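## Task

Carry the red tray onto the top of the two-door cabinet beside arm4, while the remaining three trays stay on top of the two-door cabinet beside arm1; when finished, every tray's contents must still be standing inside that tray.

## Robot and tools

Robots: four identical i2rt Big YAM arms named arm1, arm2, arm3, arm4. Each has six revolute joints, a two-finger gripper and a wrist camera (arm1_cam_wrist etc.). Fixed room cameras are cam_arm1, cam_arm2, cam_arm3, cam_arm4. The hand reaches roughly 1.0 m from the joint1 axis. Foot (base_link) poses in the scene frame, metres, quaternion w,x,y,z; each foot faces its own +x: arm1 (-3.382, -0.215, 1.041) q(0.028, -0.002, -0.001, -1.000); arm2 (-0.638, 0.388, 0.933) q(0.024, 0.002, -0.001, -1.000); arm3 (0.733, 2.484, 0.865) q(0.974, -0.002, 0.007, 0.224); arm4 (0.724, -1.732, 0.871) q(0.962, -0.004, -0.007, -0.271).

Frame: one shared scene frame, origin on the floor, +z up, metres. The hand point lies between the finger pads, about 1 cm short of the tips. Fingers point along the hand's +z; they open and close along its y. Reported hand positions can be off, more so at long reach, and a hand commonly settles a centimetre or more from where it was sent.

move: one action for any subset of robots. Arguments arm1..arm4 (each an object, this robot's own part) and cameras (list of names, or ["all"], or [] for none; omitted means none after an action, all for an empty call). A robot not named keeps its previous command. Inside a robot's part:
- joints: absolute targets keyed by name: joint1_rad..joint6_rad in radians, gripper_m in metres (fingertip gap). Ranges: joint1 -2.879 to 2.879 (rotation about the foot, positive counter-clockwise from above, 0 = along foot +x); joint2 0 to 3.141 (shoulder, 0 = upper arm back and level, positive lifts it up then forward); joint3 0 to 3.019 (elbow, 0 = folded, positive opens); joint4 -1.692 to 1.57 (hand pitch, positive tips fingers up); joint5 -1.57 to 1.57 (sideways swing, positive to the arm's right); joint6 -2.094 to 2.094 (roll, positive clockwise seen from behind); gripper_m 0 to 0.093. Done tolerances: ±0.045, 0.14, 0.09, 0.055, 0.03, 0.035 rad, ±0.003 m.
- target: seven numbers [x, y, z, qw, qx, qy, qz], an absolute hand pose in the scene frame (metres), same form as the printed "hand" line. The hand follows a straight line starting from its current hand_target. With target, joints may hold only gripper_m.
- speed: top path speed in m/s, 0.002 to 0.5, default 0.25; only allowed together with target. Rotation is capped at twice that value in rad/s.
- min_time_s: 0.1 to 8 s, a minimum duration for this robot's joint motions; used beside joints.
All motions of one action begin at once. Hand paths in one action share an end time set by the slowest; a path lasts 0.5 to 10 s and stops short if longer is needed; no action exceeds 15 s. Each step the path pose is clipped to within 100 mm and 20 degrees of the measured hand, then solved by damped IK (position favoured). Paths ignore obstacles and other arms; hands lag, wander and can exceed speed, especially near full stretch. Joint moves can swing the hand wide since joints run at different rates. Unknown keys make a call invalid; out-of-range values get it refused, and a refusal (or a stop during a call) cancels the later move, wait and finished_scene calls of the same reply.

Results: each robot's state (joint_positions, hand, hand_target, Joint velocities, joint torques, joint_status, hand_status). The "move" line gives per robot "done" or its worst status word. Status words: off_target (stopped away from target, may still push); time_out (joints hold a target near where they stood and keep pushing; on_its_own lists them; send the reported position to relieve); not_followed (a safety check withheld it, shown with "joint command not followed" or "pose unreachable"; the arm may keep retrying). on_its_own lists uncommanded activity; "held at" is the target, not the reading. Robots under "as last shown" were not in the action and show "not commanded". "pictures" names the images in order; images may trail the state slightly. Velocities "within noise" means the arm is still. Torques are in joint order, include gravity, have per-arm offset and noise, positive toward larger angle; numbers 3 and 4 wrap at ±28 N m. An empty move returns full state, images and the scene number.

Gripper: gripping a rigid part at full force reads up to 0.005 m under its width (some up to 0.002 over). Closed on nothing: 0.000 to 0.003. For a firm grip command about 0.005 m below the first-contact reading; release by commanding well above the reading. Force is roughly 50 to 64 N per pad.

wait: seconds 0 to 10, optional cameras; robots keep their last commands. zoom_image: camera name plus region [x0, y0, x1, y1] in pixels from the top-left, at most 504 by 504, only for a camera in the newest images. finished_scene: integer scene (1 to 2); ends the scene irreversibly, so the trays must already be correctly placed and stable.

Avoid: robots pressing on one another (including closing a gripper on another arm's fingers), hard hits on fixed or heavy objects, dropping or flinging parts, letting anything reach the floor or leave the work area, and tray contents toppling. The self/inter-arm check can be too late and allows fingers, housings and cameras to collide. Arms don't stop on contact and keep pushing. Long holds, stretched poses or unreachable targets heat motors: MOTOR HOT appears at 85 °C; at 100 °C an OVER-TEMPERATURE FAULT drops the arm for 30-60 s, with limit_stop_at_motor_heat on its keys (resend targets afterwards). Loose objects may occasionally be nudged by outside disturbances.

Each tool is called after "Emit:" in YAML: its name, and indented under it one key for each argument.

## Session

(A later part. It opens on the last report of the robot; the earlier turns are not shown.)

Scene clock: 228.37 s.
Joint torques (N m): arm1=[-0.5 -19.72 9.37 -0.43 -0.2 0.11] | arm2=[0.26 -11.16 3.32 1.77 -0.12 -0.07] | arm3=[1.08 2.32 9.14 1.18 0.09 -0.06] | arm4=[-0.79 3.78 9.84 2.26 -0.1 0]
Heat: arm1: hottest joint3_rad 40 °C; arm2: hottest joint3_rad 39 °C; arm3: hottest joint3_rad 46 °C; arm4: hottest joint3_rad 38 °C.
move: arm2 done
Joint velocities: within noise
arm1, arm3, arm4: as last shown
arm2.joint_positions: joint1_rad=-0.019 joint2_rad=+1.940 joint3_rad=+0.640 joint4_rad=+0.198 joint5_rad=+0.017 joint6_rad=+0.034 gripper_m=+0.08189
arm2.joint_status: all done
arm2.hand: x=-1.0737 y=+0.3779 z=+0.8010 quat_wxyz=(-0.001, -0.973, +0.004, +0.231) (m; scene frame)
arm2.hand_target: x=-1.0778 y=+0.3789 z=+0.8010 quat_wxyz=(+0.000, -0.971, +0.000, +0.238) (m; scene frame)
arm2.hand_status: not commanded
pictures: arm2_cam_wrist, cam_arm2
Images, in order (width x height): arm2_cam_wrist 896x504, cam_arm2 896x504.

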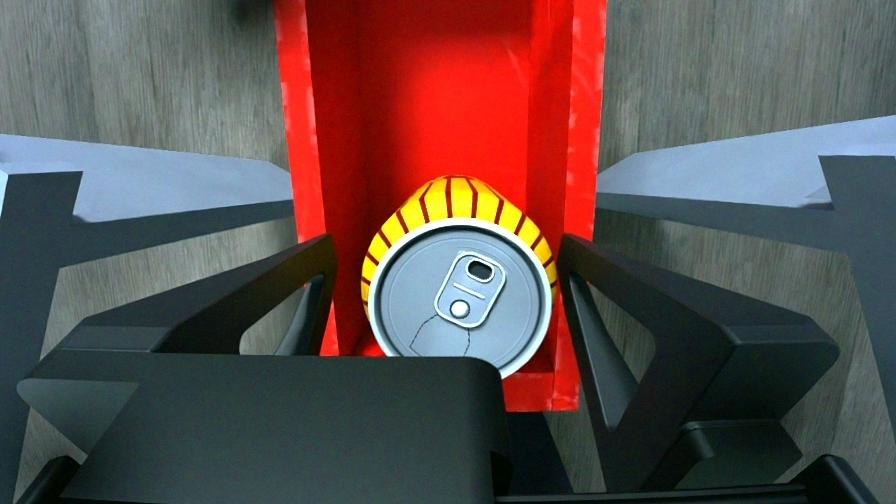

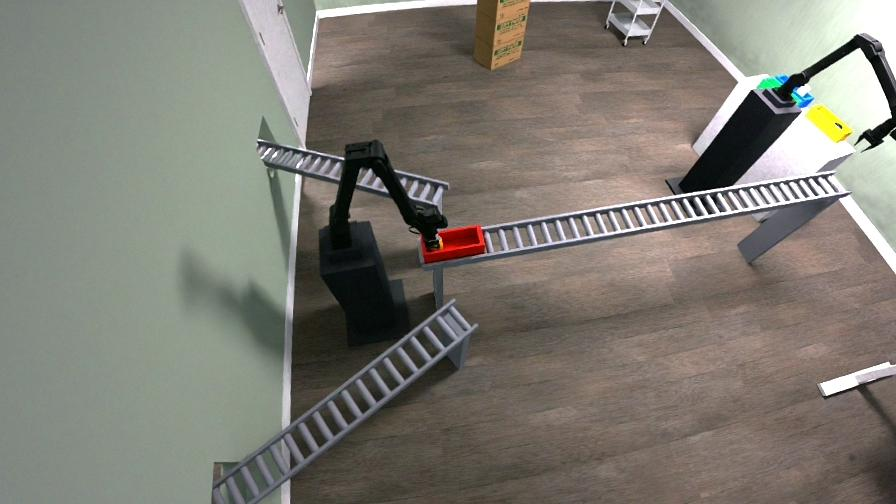

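Emit:
move:
  arm2: {"target":[-1.01,0.379,0.93,0,0.971,0,-0.238],"speed":0.12}

Emit:
move:
  arm2: {"target":[-1.22,0.43,1.02,0,1,0,0],"joints":{"gripper_m":0.05},"speed":0.25}
  cameras: ["cam_arm2","arm2_cam_wrist"]

Emit:
zoom_image:
  camera: "cam_arm2"
  region: [400, 190, 520, 280]

Scene clock: 234.43 s.
Joint torques (N m): arm1=[-0.32 -20.01 9.46 -0.46 -0.2 0.11] | arm2=[0.85 -7.65 6.35 0.69 0 0] | arm3=[0.97 2.55 9.13 1.18 0.09 -0.06] | arm4=[-0.73 3.25 9.76 2.33 -0.15 -0.07]
Heat: arm1: hottest joint3_rad 40 °C; arm2: hottest joint3_rad 39 °C; arm3: hottest joint3_rad 46 °C; arm4: hottest joint3_rad 39 °C.
move: arm2 done
Joint velocities: within noise
arm1, arm3, arm4: as last shown
arm2.joint_positions: joint1_rad=-0.019 joint2_rad=+1.387 joint3_rad=+0.492 joint4_rad=-0.184 joint5_rad=+0.017 joint6_rad=+0.034 gripper_m=+0.08195
arm2.joint_status: not commanded
arm2.hand: x=-1.0134 y=+0.3800 z=+0.9301 quat_wxyz=(-0.001, -0.970, +0.004, +0.242) (m; scene frame)
arm2.hand_target: x=-1.0100 y=+0.3789 z=+0.9299 quat_wxyz=(+0.000, -0.971, +0.000, +0.238) (m; scene frame)
arm2.hand_status: done (0.004 m and 0.7 deg from the pose sent, 0.144 m and 1.0 deg at the start)
pictures: none

Scene clock: 236.50 s.
Joint torques (N m): arm1=[-0.32 -20.07 9.42 -0.38 -0.21 0.1] | arm2=[-0.26 -15.62 12.6 -0.12 0.05 -0.11] | arm3=[1.14 2.37 9.14 1.2 0.09 -0.05] | arm4=[-0.56 4.31 9.65 2.35 -0.15 -0.03]
Heat: arm1: hottest joint3_rad 40 °C; arm2: hottest joint3_rad 39 °C; arm3: hottest joint3_rad 46 °C; arm4: hottest joint3_rad 39 °C.
move: arm2 off_target
Joint velocities: within noise
arm1, arm3, arm4: as last shown
arm2.joint_positions: joint1_rad=-0.110 joint2_rad=+1.911 joint3_rad=+1.566 joint4_rad=-1.228 joint5_rad=+0.000 joint6_rad=-0.054 gripper_m=+0.05008
arm2.joint_status: all done
arm2.hand: x=-1.2080 y=+0.4237 z=+1.0178 quat_wxyz=(-0.002, -1.000, +0.004, -0.003) (m; scene frame)
arm2.hand_target: x=-1.2195 y=+0.4299 z=+1.0200 quat_wxyz=(+0.000, -1.000, +0.000, +0.000) (m; scene frame)
arm2.hand_status: off_target (0.014 m and 0.6 deg from the pose sent, 0.231 m and 28.1 deg at the start)
pictures: arm2_cam_wrist, cam_arm2
Images, in order (width x height): arm2_cam_wrist 896x504, cam_arm2 896x504.

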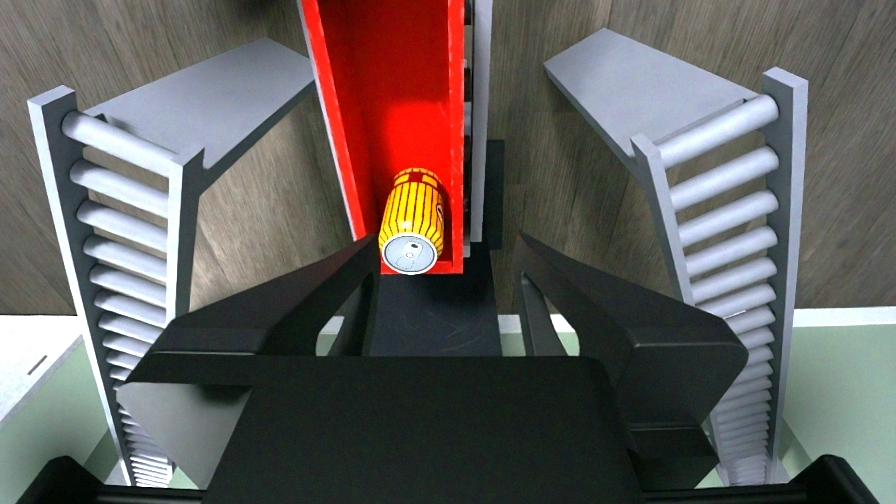

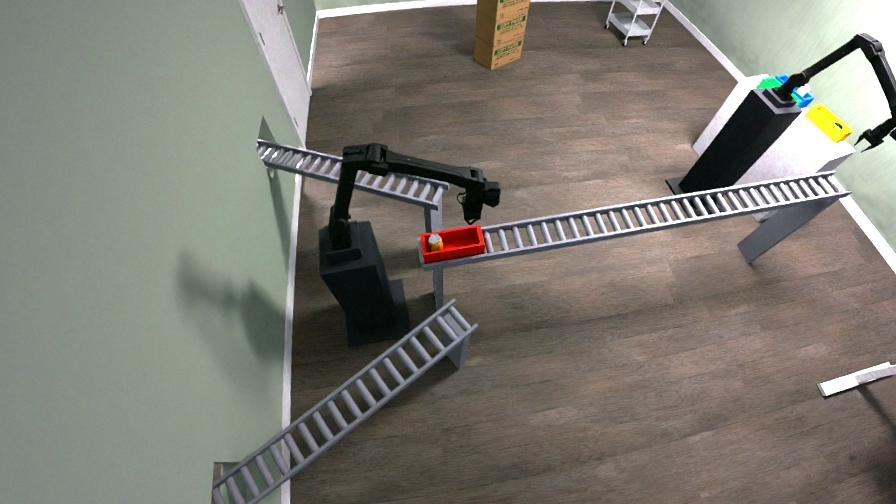

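Scaled by 4.200 from the camera's 896x504 image, which has a finer 1280x720 frame.

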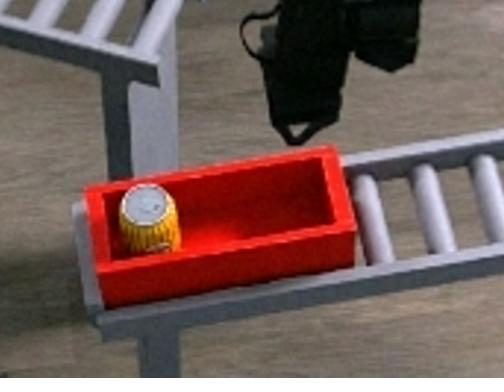

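Emit:
move:
  arm2: {"target":[-1.158,0.432,0.85,0,1,0,0],"speed":0.2}
  cameras: ["arm2_cam_wrist"]

Scene clock: 242.43 s.
Joint torques (N m): arm1=[-0.5 -20.01 9.5 -0.36 -0.2 0.11] | arm2=[-0.38 -14.86 6.87 0.84 0.04 -0.09] | arm3=[1.08 2.55 9.14 1.2 0.08 -0.04] | arm4=[-1.32 3.43 9.66 2.36 -0.11 0.01]
Heat: arm1: hottest joint3_rad 40 °C; arm2: hottest joint3_rad 39 °C; arm3: hottest joint3_rad 46 °C; arm4: hottest joint3_rad 39 °C.
move: arm2 done
Joint velocities: within noise
arm1.joint_positions: joint1_rad=-1.406 joint2_rad=+1.885 joint3_rad=+1.511 joint4_rad=-1.195 joint5_rad=+0.010 joint6_rad=-1.638 gripper_m=+0.04988
arm1.joint_status: not commanded
arm1.hand: x=-3.5026 y=+0.3317 z=+1.1222 quat_wxyz=(+0.001, -0.990, -0.144, -0.003) (m; scene frame)
arm1.hand_target: x=-3.5093 y=+0.3453 z=+1.1409 quat_wxyz=(+0.021, -0.989, -0.143, +0.000) (m; scene frame)
arm1.hand_status: not commanded
arm2.joint_positions: joint1_rad=-0.121 joint2_rad=+2.021 joint3_rad=+1.242 joint4_rad=-0.791 joint5_rad=+0.000 joint6_rad=-0.067 gripper_m=+0.05008
arm2.joint_status: not commanded
arm2.hand: x=-1.1561 y=+0.4257 z=+0.8563 quat_wxyz=(-0.001, -1.000, +0.003, -0.001) (m; scene frame)
arm2.hand_target: x=-1.1577 y=+0.4318 z=+0.8500 quat_wxyz=(+0.000, -1.000, +0.000, +0.000) (m; scene frame)
arm2.hand_status: done (0.009 m and 0.4 deg from the pose sent, 0.175 m and 0.6 deg at the start)
arm3.joint_positions: joint1_rad=-0.423 joint2_rad=+0.637 joint3_rad=+1.333 joint4_rad=-1.526 joint5_rad=+0.222 joint6_rad=+0.654 gripper_m=+0.09396
arm3.joint_status: not commanded
arm3.hand: x=+0.9557 y=+2.4547 z=+1.3375 quat_wxyz=(-0.369, -0.322, -0.872, -0.018) (m; scene frame)
arm3.hand_target: x=+0.9552 y=+2.4547 z=+1.3503 quat_wxyz=(-0.382, -0.321, -0.866, -0.024) (m; scene frame)
arm3.hand_status: not commanded
arm4.joint_positions: joint1_rad=+0.000 joint2_rad=+0.635 joint3_rad=+1.447 joint4_rad=-1.142 joint5_rad=-0.230 joint6_rad=-0.553 gripper_m=+0.09396
arm4.joint_status: not commanded
arm4.hand: x=+0.9513 y=-1.8219 z=+1.4824 quat_wxyz=(-0.545, +0.070, -0.804, +0.228) (m; scene frame)
arm4.hand_target: x=+0.9479 y=-1.8198 z=+1.4930 quat_wxyz=(-0.552, +0.072, -0.797, +0.234) (m; scene frame)
arm4.hand_status: not commanded
pictures: arm2_cam_wrist
Images, in order (width x height): arm2_cam_wrist 896x504.

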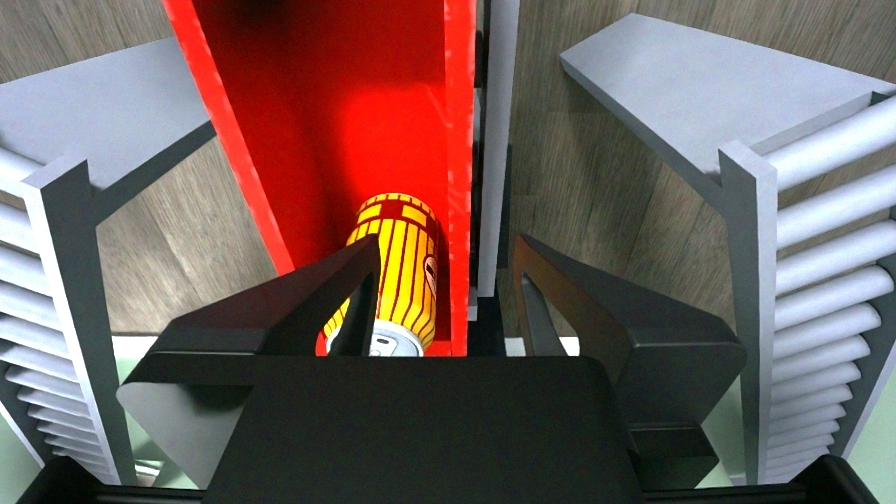

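Emit:
move:
  arm2: {"target":[-1.162,0.440,0.69,0,1,0,0],"speed":0.12}
  cameras: ["arm2_cam_wrist"]

Emit:
move:
  arm2: {"joints":{"gripper_m":0.004}}
  cameras: ["cam_arm2"]

Emit:
zoom_image:
  camera: "cam_arm2"
  region: [400, 190, 520, 280]

Scene clock: 248.33 s.
Joint torques (N m): arm1=[-0.44 -20.07 9.47 -0.43 -0.2 0.1] | arm2=[-0.67 -11.4 7.41 2.1 -0.1 -0.13] | arm3=[1.2 2.43 9.14 1.21 0.09 -0.05] | arm4=[-0.79 4.6 9.74 2.22 -0.14 -0.08]
Heat: arm1: hottest joint3_rad 40 °C; arm2: hottest joint3_rad 40 °C; arm3: hottest joint3_rad 46 °C; arm4: hottest joint3_rad 39 °C.
move: arm2 off_target
Joint velocities: within noise
arm1, arm3, arm4: as last shown
arm2.joint_positions: joint1_rad=-0.134 joint2_rad=+2.298 joint3_rad=+1.270 joint4_rad=-0.540 joint5_rad=+0.003 joint6_rad=-0.079 gripper_m=+0.05006
arm2.joint_status: not commanded
arm2.hand: x=-1.1575 y=+0.4329 z=+0.7241 quat_wxyz=(+0.000, -1.000, +0.003, +0.000) (m; scene frame)
arm2.hand_target: x=-1.1595 y=+0.4396 z=+0.6921 quat_wxyz=(+0.000, -1.000, +0.000, +0.000) (m; scene frame)
arm2.hand_status: off_target (0.035 m and 0.4 deg from the pose sent, 0.167 m and 0.4 deg at the start)
pictures: arm2_cam_wrist
Images, in order (width x height): arm2_cam_wrist 896x504.

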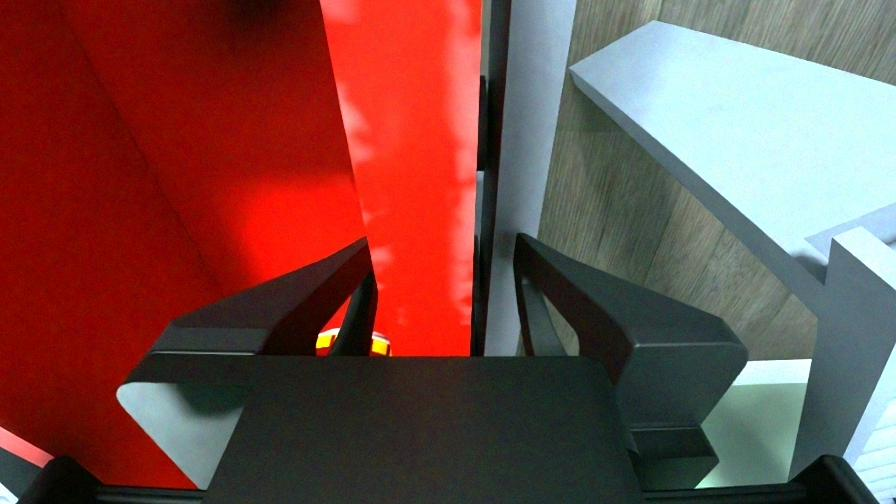

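Scene clock: 249.00 s.
Joint torques (N m): arm1=[-0.32 -19.96 9.46 -0.34 -0.19 0.1] | arm2=[0.56 -11.87 6.91 1.84 -0.34 0.1] | arm3=[1.2 2.49 9.13 1.2 0.07 -0.06] | arm4=[-0.91 3.72 9.74 2.39 -0.15 -0.02]
Heat: arm1: hottest joint3_rad 40 °C; arm2: hottest joint3_rad 40 °C; arm3: hottest joint3_rad 46 °C; arm4: hottest joint3_rad 39 °C.
move: arm2 off_target
Joint velocities: within noise
arm1, arm3, arm4: as last shown
arm2.joint_positions: joint1_rad=-0.148 joint2_rad=+2.299 joint3_rad=+1.276 joint4_rad=-0.533 joint5_rad=+0.009 joint6_rad=-0.104 gripper_m=+0.01241
arm2.joint_status: gripper_m off_target (ended at +0.01245, target +0.00400)
arm2.hand: x=-1.1615 y=+0.4414 z=+0.7244 quat_wxyz=(+0.004, -1.000, -0.003, +0.005) (m; scene frame)
arm2.hand_target: x=-1.1595 y=+0.4396 z=+0.6921 quat_wxyz=(+0.000, -1.000, +0.000, +0.000) (m; scene frame)
arm2.hand_status: not commanded
pictures: cam_arm2
Images, in order (width x height): cam_arm2 896x504.

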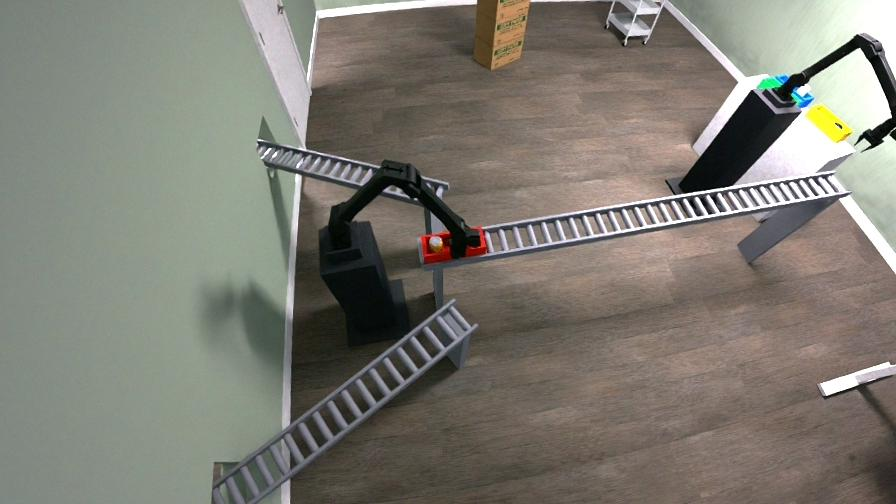

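Scaled by 4.200 from the camera's 896x504 image, which has a finer 1280x720 frame.

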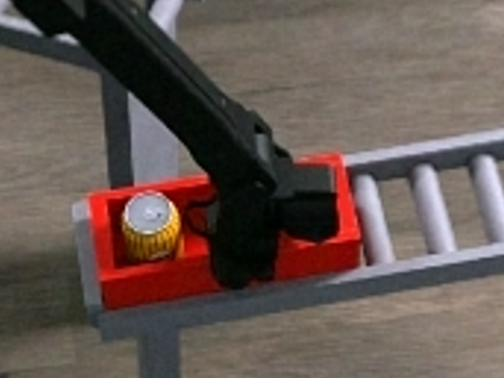

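Emit:
move:
  arm2: {"target":[-1.1615,0.4414,0.97,0,1,0,0],"speed":0.13}
  arm4: {"target":[1.0,-1.8,1.3,0,0.238,0.971,0]}
  cameras: ["cam_arm2","cam_arm4","arm4_cam_wrist"]

Scene clock: 270.17 s.
Joint torques (N m): arm1=[-0.44 -20.01 9.46 -0.4 -0.19 0.1] | arm2=[0.32 -17.96 12.21 -0.72 -0.31 0.09] | arm3=[1.03 2.67 9.13 1.14 0.09 -0.06] | arm4=[-1.85 -2.14 8.88 1.11 -0.13 0.08]
Heat: arm1: hottest joint3_rad 40 °C; arm2: hottest joint3_rad 40 °C; arm3: hottest joint3_rad 46 °C; arm4: hottest joint3_rad 39 °C.
move: arm2 off_target; arm4 off_target
Joint velocities: within noise
arm1, arm3: as last shown
arm2.joint_positions: joint1_rad=-0.148 joint2_rad=+1.884 joint3_rad=+1.281 joint4_rad=-1.027 joint5_rad=+0.008 joint6_rad=-0.105 gripper_m=+0.01241
arm2.joint_status: not commanded
arm2.hand: x=-1.1386 y=+0.4395 z=+0.9367 quat_wxyz=(+0.000, -1.000, -0.003, -0.031) (m; scene frame)
arm2.hand_target: x=-1.1601 y=+0.4413 z=+0.9701 quat_wxyz=(+0.000, -1.000, +0.000, +0.000) (m; scene frame)
arm2.hand_status: off_target (0.040 m and 3.6 deg from the pose sent, 0.246 m and 0.8 deg at the start)
arm4.joint_positions: joint1_rad=+0.303 joint2_rad=+0.975 joint3_rad=+1.463 joint4_rad=-1.695 joint5_rad=-0.005 joint6_rad=+0.206 gripper_m=+0.09396
arm4.joint_status: not commanded
arm4.hand: x=+1.0011 y=-1.7973 z=+1.3042 quat_wxyz=(-0.187, -0.219, -0.958, +0.006) (m; scene frame)
arm4.hand_target: x=+1.0003 y=-1.8001 z=+1.2994 quat_wxyz=(-0.177, -0.232, -0.956, +0.004) (m; scene frame)
arm4.hand_status: off_target (0.005 m and 21.7 deg from the pose sent, 0.190 m and 80.4 deg at the start; pose on its path clipped on 37 of 115 steps; a joint's target at an end of its range on 68 of 115 steps)
pictures: arm4_cam_wrist, cam_arm2, cam_arm4
Images, in order (width x height): arm4_cam_wrist 896x504, cam_arm2 896x504, cam_arm4 896x504.

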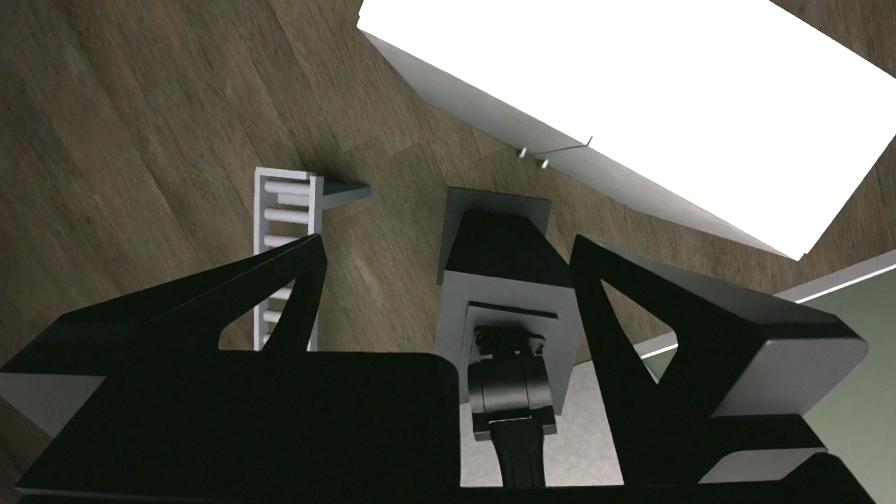

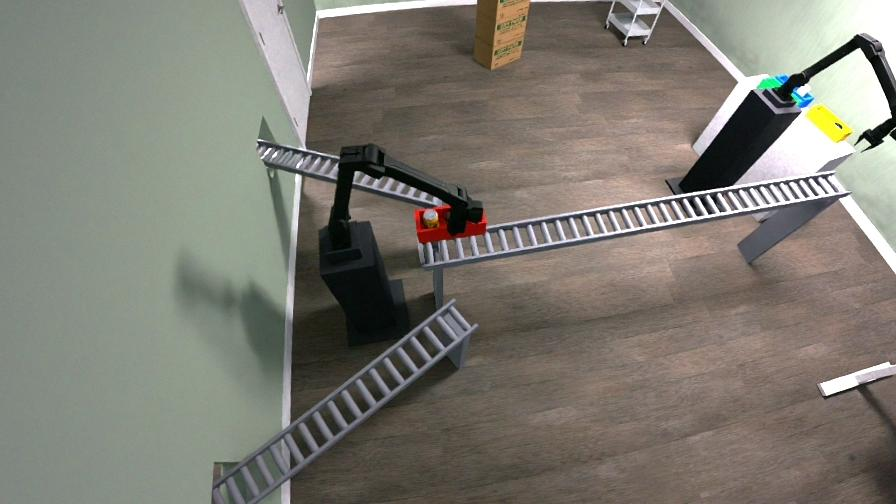

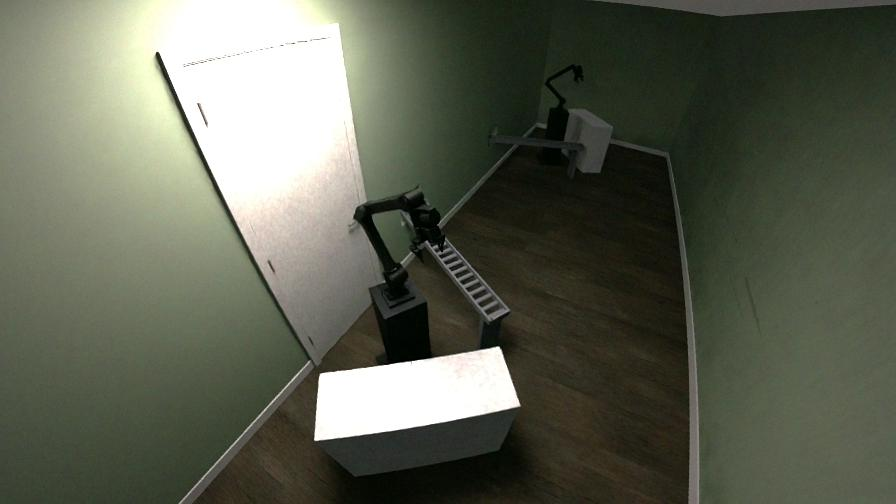

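Emit:
move:
  arm2: {"target":[-0.94,-0.08,0.985,0,0.964,-0.267,0],"speed":0.15}
  arm4: {"target":[1.09,-1.4,1.2,0,0.238,0.971,0]}
  cameras: ["cam_arm2","arm2_cam_wrist","arm4_cam_wrist"]

Emit:
zoom_image:
  camera: "cam_arm2"
  region: [340, 110, 520, 270]

Scene clock: 278.53 s.
Joint torques (N m): arm1=[-0.21 -19.96 9.48 -0.38 -0.2 0.11] | arm2=[0.56 -17.44 13.79 -0.24 -0.24 0.15] | arm3=[1.14 2.49 9.1 1.16 0.11 -0.04] | arm4=[-0.44 -12.75 13.89 0.23 -0.09 0.08]
Heat: arm1: hottest joint3_rad 40 °C; arm2: hottest joint3_rad 41 °C; arm3: hottest joint3_rad 46 °C; arm4: hottest joint3_rad 41 °C.
move: arm2 off_target; arm4 off_target
Joint velocities: within noise
arm1, arm3: as last shown
arm2.joint_positions: joint1_rad=+0.952 joint2_rad=+1.920 joint3_rad=+1.391 joint4_rad=-1.116 joint5_rad=+0.010 joint6_rad=+1.528 gripper_m=+0.01241
arm2.joint_status: not commanded
arm2.hand: x=-0.9240 y=-0.0540 z=+0.9558 quat_wxyz=(+0.036, -0.965, +0.260, -0.008) (m; scene frame)
arm2.hand_target: x=-0.9388 y=-0.0782 z=+0.9859 quat_wxyz=(+0.000, -0.964, +0.267, +0.000) (m; scene frame)
arm2.hand_status: off_target (0.042 m and 4.3 deg from the pose sent, 0.558 m and 31.5 deg at the start)
arm4.joint_positions: joint1_rad=+1.262 joint2_rad=+1.598 joint3_rad=+1.745 joint4_rad=-1.696 joint5_rad=-0.014 joint6_rad=+1.186 gripper_m=+0.09396
arm4.joint_status: not commanded
arm4.hand: x=+1.0846 y=-1.4107 z=+1.1862 quat_wxyz=(-0.007, -0.235, -0.972, -0.008) (m; scene frame)
arm4.hand_target: x=+1.0894 y=-1.4006 z=+1.1995 quat_wxyz=(-0.015, -0.238, -0.971, -0.021) (m; scene frame)
arm4.hand_status: off_target (0.018 m and 1.3 deg from the pose sent, 0.420 m and 21.7 deg at the start; a joint's target at an end of its range on 141 of 141 steps)
pictures: arm2_cam_wrist, arm4_cam_wrist, cam_arm2
Images, in order (width x height): arm2_cam_wrist 896x504, arm4_cam_wrist 896x504, cam_arm2 896x504.

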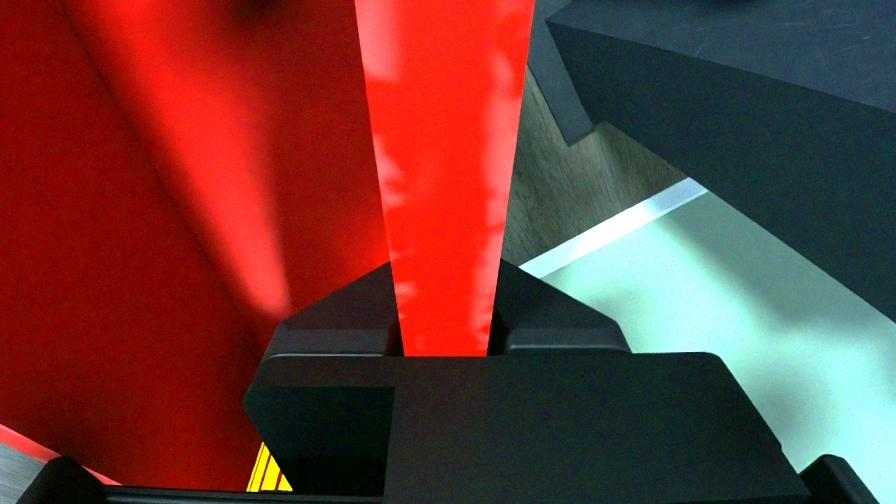

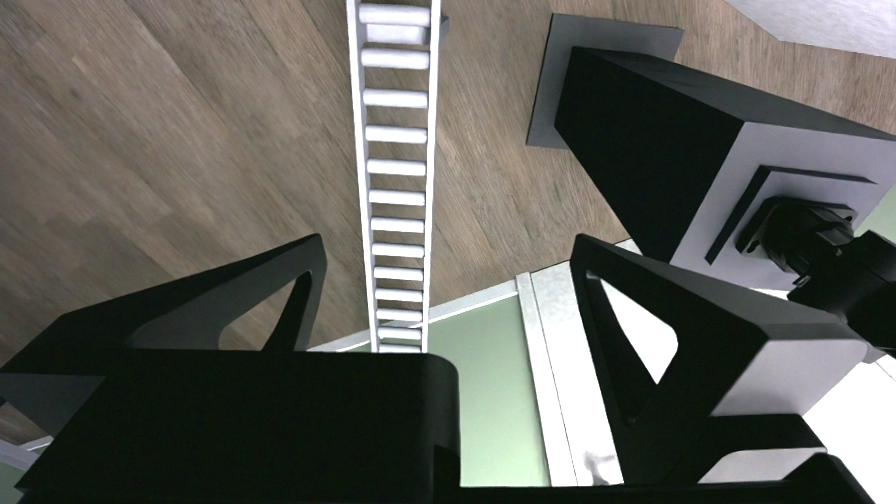

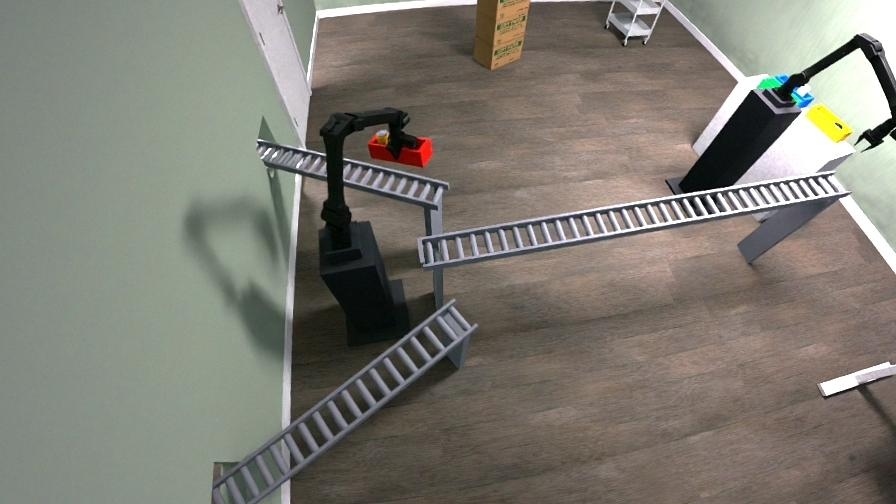

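Scaled by 2.800 from the camera's 896x504 image, which has a finer 1280x720 frame.

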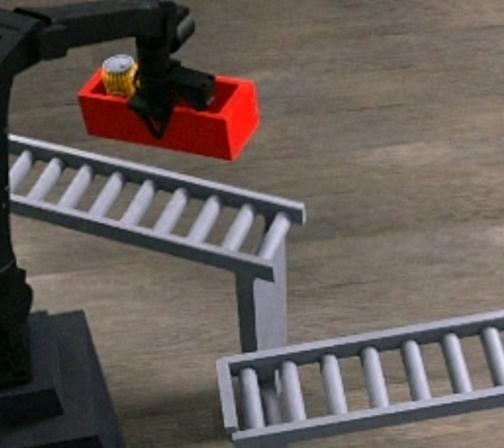

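Emit:
move:
  arm2: {"target":[-0.916,-0.098,0.83,-0.033,-0.9635,0.272,0.008],"speed":0.12}
  cameras: ["cam_arm2"]

Emit:
zoom_image:
  camera: "cam_arm2"
  region: [340, 110, 520, 270]

Scene clock: 287.70 s.
Joint torques (N m): arm1=[-0.32 -20.07 9.46 -0.43 -0.19 0.11] | arm2=[1.38 -18.9 7.68 0.88 -0.27 0.17] | arm3=[1.14 2.49 9.16 1.21 0.1 -0.05] | arm4=[-0.67 -12.75 14.02 0.13 -0.11 0.04]
Heat: arm1: hottest joint3_rad 41 °C; arm2: hottest joint3_rad 43 °C; arm3: hottest joint3_rad 46 °C; arm4: hottest joint3_rad 41 °C.
move: arm2 off_target
Joint velocities: within noise
arm1, arm3, arm4: as last shown
arm2.joint_positions: joint1_rad=+0.994 joint2_rad=+2.141 joint3_rad=+1.298 joint4_rad=-0.723 joint5_rad=+0.010 joint6_rad=+1.587 gripper_m=+0.01241
arm2.joint_status: not commanded
arm2.hand: x=-0.9109 y=-0.0765 z=+0.8125 quat_wxyz=(-0.002, -0.963, +0.269, +0.004) (m; scene frame)
arm2.hand_target: x=-0.9157 y=-0.0976 z=+0.8306 quat_wxyz=(-0.033, -0.962, +0.271, +0.008) (m; scene frame)
arm2.hand_status: off_target (0.028 m and 3.6 deg from the pose sent, 0.133 m and 8.2 deg at the start)
arm4.joint_positions: joint1_rad=+1.262 joint2_rad=+1.598 joint3_rad=+1.745 joint4_rad=-1.696 joint5_rad=-0.014 joint6_rad=+1.187 gripper_m=+0.09396
pictures: cam_arm2
Images, in order (width x height): cam_arm2 896x504.

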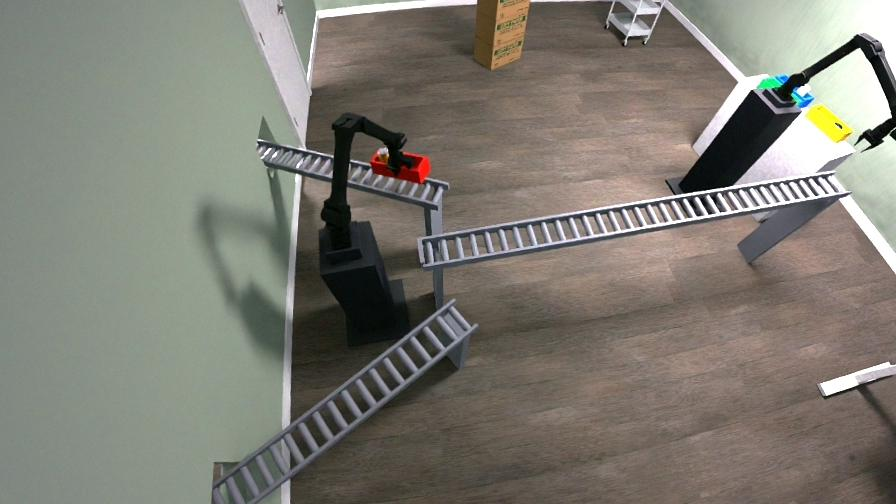

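Scaled by 2.800 from the camera's 896x504 image, which has a finer 1280x720 frame.

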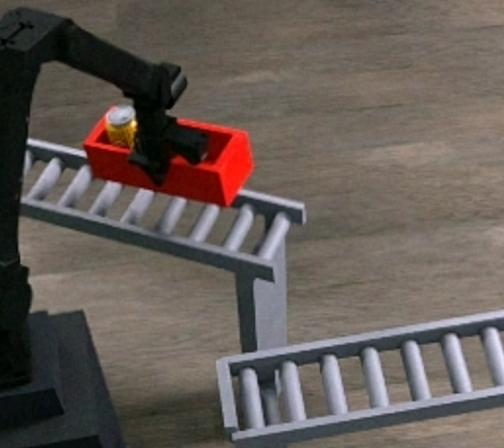

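Emit:
move:
  arm2: {"target":[-0.907,-0.084,0.765,-0.033,-0.9635,0.272,0.008],"speed":0.08}
  cameras: ["cam_arm2"]

Emit:
zoom_image:
  camera: "cam_arm2"
  region: [360, 130, 460, 220]

Scene clock: 292.97 s.
Joint torques (N m): arm1=[-0.56 -20.01 9.48 -0.38 -0.2 0.1] | arm2=[1.61 -18.14 6.2 1.03 -0.28 0.18] | arm3=[1.2 2.55 9.14 1.21 0.07 -0.06] | arm4=[-0.5 -12.86 13.91 0.1 -0.11 0.11]
Heat: arm1: hottest joint3_rad 41 °C; arm2: hottest joint3_rad 42 °C; arm3: hottest joint3_rad 46 °C; arm4: hottest joint3_rad 42 °C.
move: arm2 off_target
Joint velocities: within noise
arm1, arm3, arm4: as last shown
arm2.joint_positions: joint1_rad=+0.994 joint2_rad=+2.238 joint3_rad=+1.253 joint4_rad=-0.572 joint5_rad=+0.010 joint6_rad=+1.587 gripper_m=+0.01241
arm2.joint_status: not commanded
arm2.hand: x=-0.9035 y=-0.0645 z=+0.7528 quat_wxyz=(-0.007, -0.963, +0.269, +0.005) (m; scene frame)
arm2.hand_target: x=-0.9068 y=-0.0837 z=+0.7654 quat_wxyz=(-0.033, -0.962, +0.271, +0.008) (m; scene frame)
arm2.hand_status: off_target (0.023 m and 3.0 deg from the pose sent, 0.048 m and 3.6 deg at the start)
pictures: cam_arm2
Images, in order (width x height): cam_arm2 896x504.

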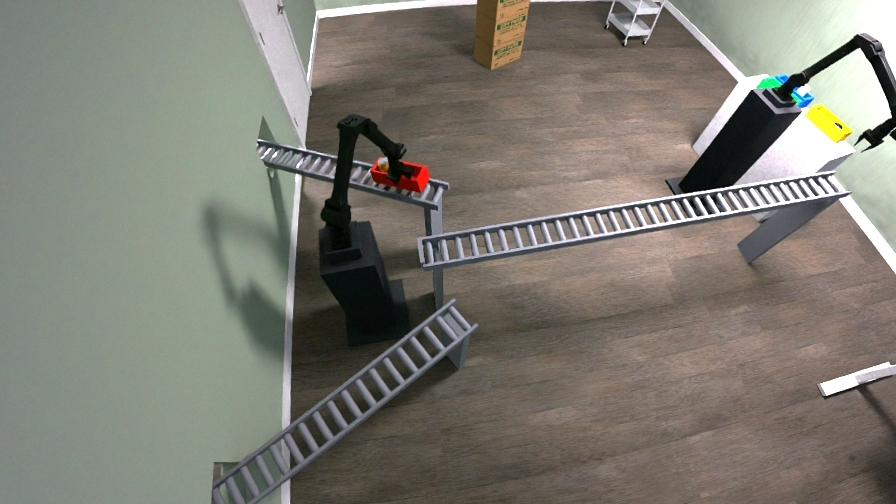

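Scaled by 5.040 from the camera's 896x504 image, which has a finer 1280x720 frame.

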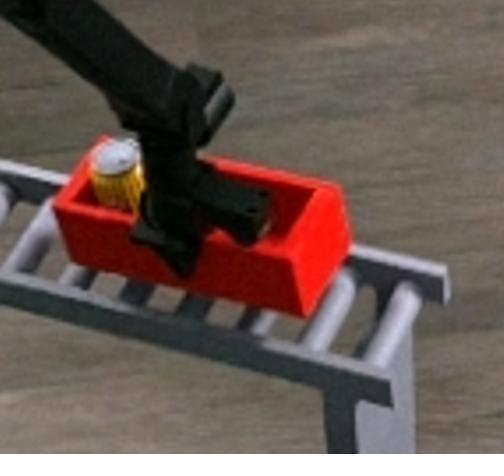

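Emit:
move:
  arm2: {"target":[-0.905,-0.08,0.733,-0.033,-0.9635,0.272,0.008],"speed":0.06}
  cameras: ["cam_arm2"]

Emit:
zoom_image:
  camera: "cam_arm2"
  region: [360, 130, 460, 220]

Scene clock: 298.10 s.
Joint torques (N m): arm1=[-0.5 -20.07 9.5 -0.4 -0.19 0.1] | arm2=[1.38 -18.61 5.49 1.02 -0.27 0.15] | arm3=[1.03 2.55 9.1 1.16 0.08 -0.06] | arm4=[-0.38 -12.51 13.76 0.09 -0.11 0.1]
Heat: arm1: hottest joint3_rad 41 °C; arm2: hottest joint3_rad 42 °C; arm3: hottest joint3_rad 46 °C; arm4: hottest joint3_rad 43 °C.
move: arm2 off_target
Joint velocities: within noise
arm1, arm3, arm4: as last shown
arm2.joint_positions: joint1_rad=+0.994 joint2_rad=+2.303 joint3_rad=+1.253 joint4_rad=-0.507 joint5_rad=+0.010 joint6_rad=+1.587 gripper_m=+0.01241
arm2.joint_status: not commanded
arm2.hand: x=-0.9007 y=-0.0600 z=+0.7204 quat_wxyz=(-0.006, -0.963, +0.269, +0.005) (m; scene frame)
arm2.hand_target: x=-0.9047 y=-0.0796 z=+0.7333 quat_wxyz=(-0.033, -0.962, +0.271, +0.008) (m; scene frame)
arm2.hand_status: off_target (0.024 m and 3.1 deg from the pose sent, 0.025 m and 3.0 deg at the start)
pictures: cam_arm2
Images, in order (width x height): cam_arm2 896x504.

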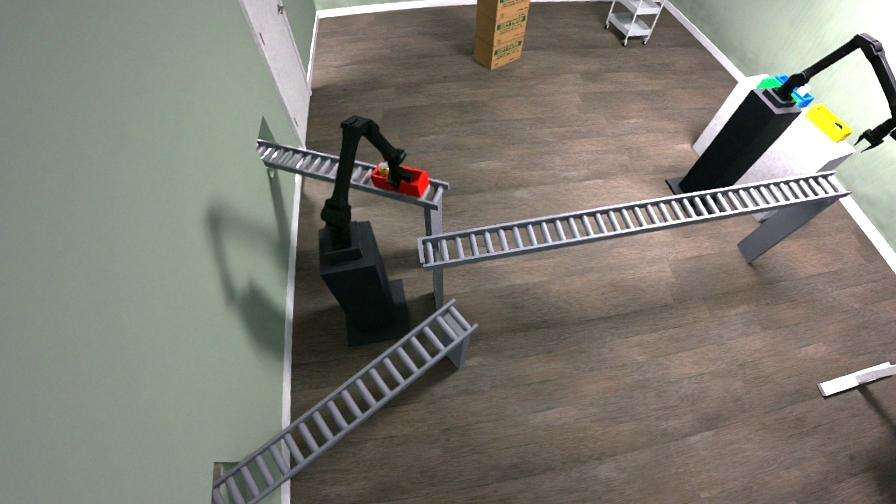

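Scaled by 5.040 from the camera's 896x504 image, which has a finer 1280x720 frame.

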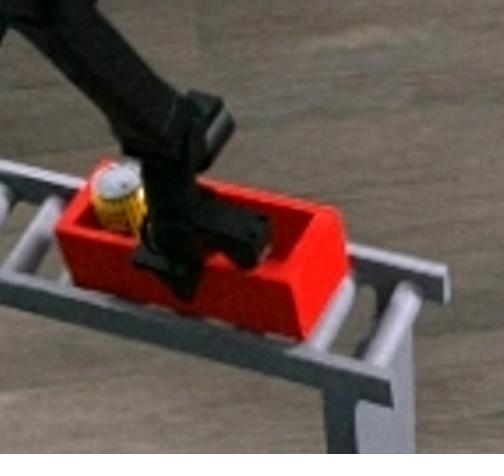

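Emit:
move:
  arm2: {"target":[-0.905,-0.078,0.714,-0.033,-0.9635,0.272,0.008],"speed":0.06}
  cameras: ["cam_arm2"]

Emit:
zoom_image:
  camera: "cam_arm2"
  region: [360, 130, 460, 220]

Scene clock: 302.77 s.
Joint torques (N m): arm1=[-0.44 -19.96 9.48 -0.36 -0.2 0.11] | arm2=[0.97 -17.26 5.97 1.11 -0.01 0.16] | arm3=[1.14 2.32 9.14 1.2 0.09 -0.06] | arm4=[-0.44 -12.92 13.94 0.21 -0.11 0.11]
Heat: arm1: hottest joint3_rad 41 °C; arm2: hottest joint3_rad 41 °C; arm3: hottest joint3_rad 46 °C; arm4: hottest joint3_rad 43 °C.
move: arm2 off_target
Joint velocities: within noise
arm1.joint_positions: joint1_rad=-1.406 joint2_rad=+1.885 joint3_rad=+1.511 joint4_rad=-1.195 joint5_rad=+0.010 joint6_rad=-1.638 gripper_m=+0.04988
arm1.joint_status: not commanded
arm1.hand: x=-3.5026 y=+0.3317 z=+1.1222 quat_wxyz=(+0.001, -0.990, -0.144, -0.003) (m; scene frame)
arm1.hand_target: x=-3.5093 y=+0.3453 z=+1.1409 quat_wxyz=(+0.021, -0.989, -0.143, +0.000) (m; scene frame)
arm1.hand_status: not commanded
arm2.joint_positions: joint1_rad=+0.996 joint2_rad=+2.326 joint3_rad=+1.253 joint4_rad=-0.473 joint5_rad=+0.005 joint6_rad=+1.587 gripper_m=+0.01241
arm2.joint_status: not commanded
arm2.hand: x=-0.8990 y=-0.0614 z=+0.7090 quat_wxyz=(-0.013, -0.963, +0.268, +0.004) (m; scene frame)
arm2.hand_target: x=-0.9048 y=-0.0777 z=+0.7145 quat_wxyz=(-0.033, -0.962, +0.271, +0.008) (m; scene frame)
arm2.hand_status: off_target (0.018 m and 2.4 deg from the pose sent, 0.020 m and 3.1 deg at the start)
arm3.joint_positions: joint1_rad=-0.423 joint2_rad=+0.637 joint3_rad=+1.333 joint4_rad=-1.526 joint5_rad=+0.222 joint6_rad=+0.654 gripper_m=+0.09396
arm3.joint_status: not commanded
arm3.hand: x=+0.9557 y=+2.4547 z=+1.3375 quat_wxyz=(-0.369, -0.322, -0.872, -0.018) (m; scene frame)
arm3.hand_target: x=+0.9552 y=+2.4547 z=+1.3503 quat_wxyz=(-0.382, -0.321, -0.866, -0.024) (m; scene frame)
arm3.hand_status: not commanded
arm4: as last shown
pictures: cam_arm2
Images, in order (width x height): cam_arm2 896x504.

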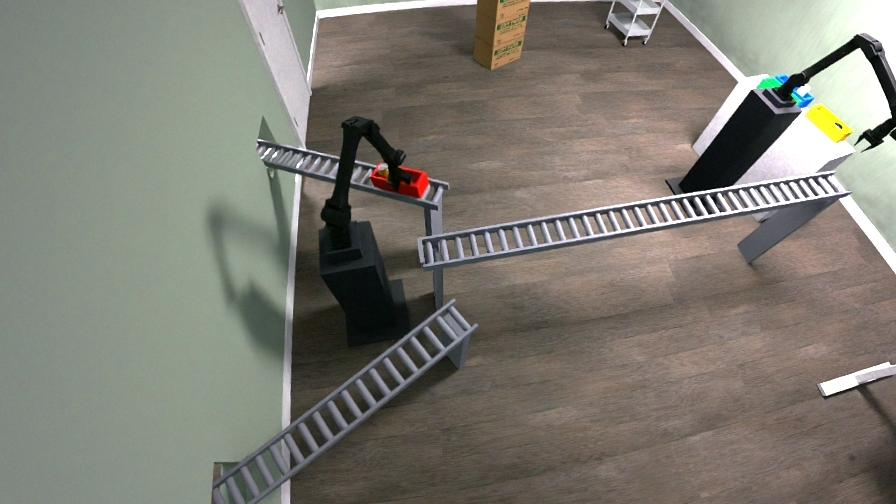

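Scaled by 5.040 from the camera's 896x504 image, which has a finer 1280x720 frame.

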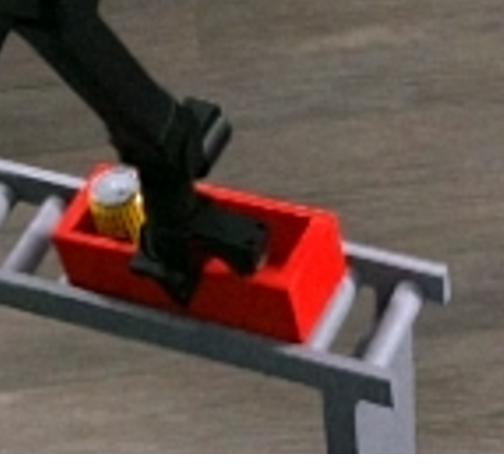

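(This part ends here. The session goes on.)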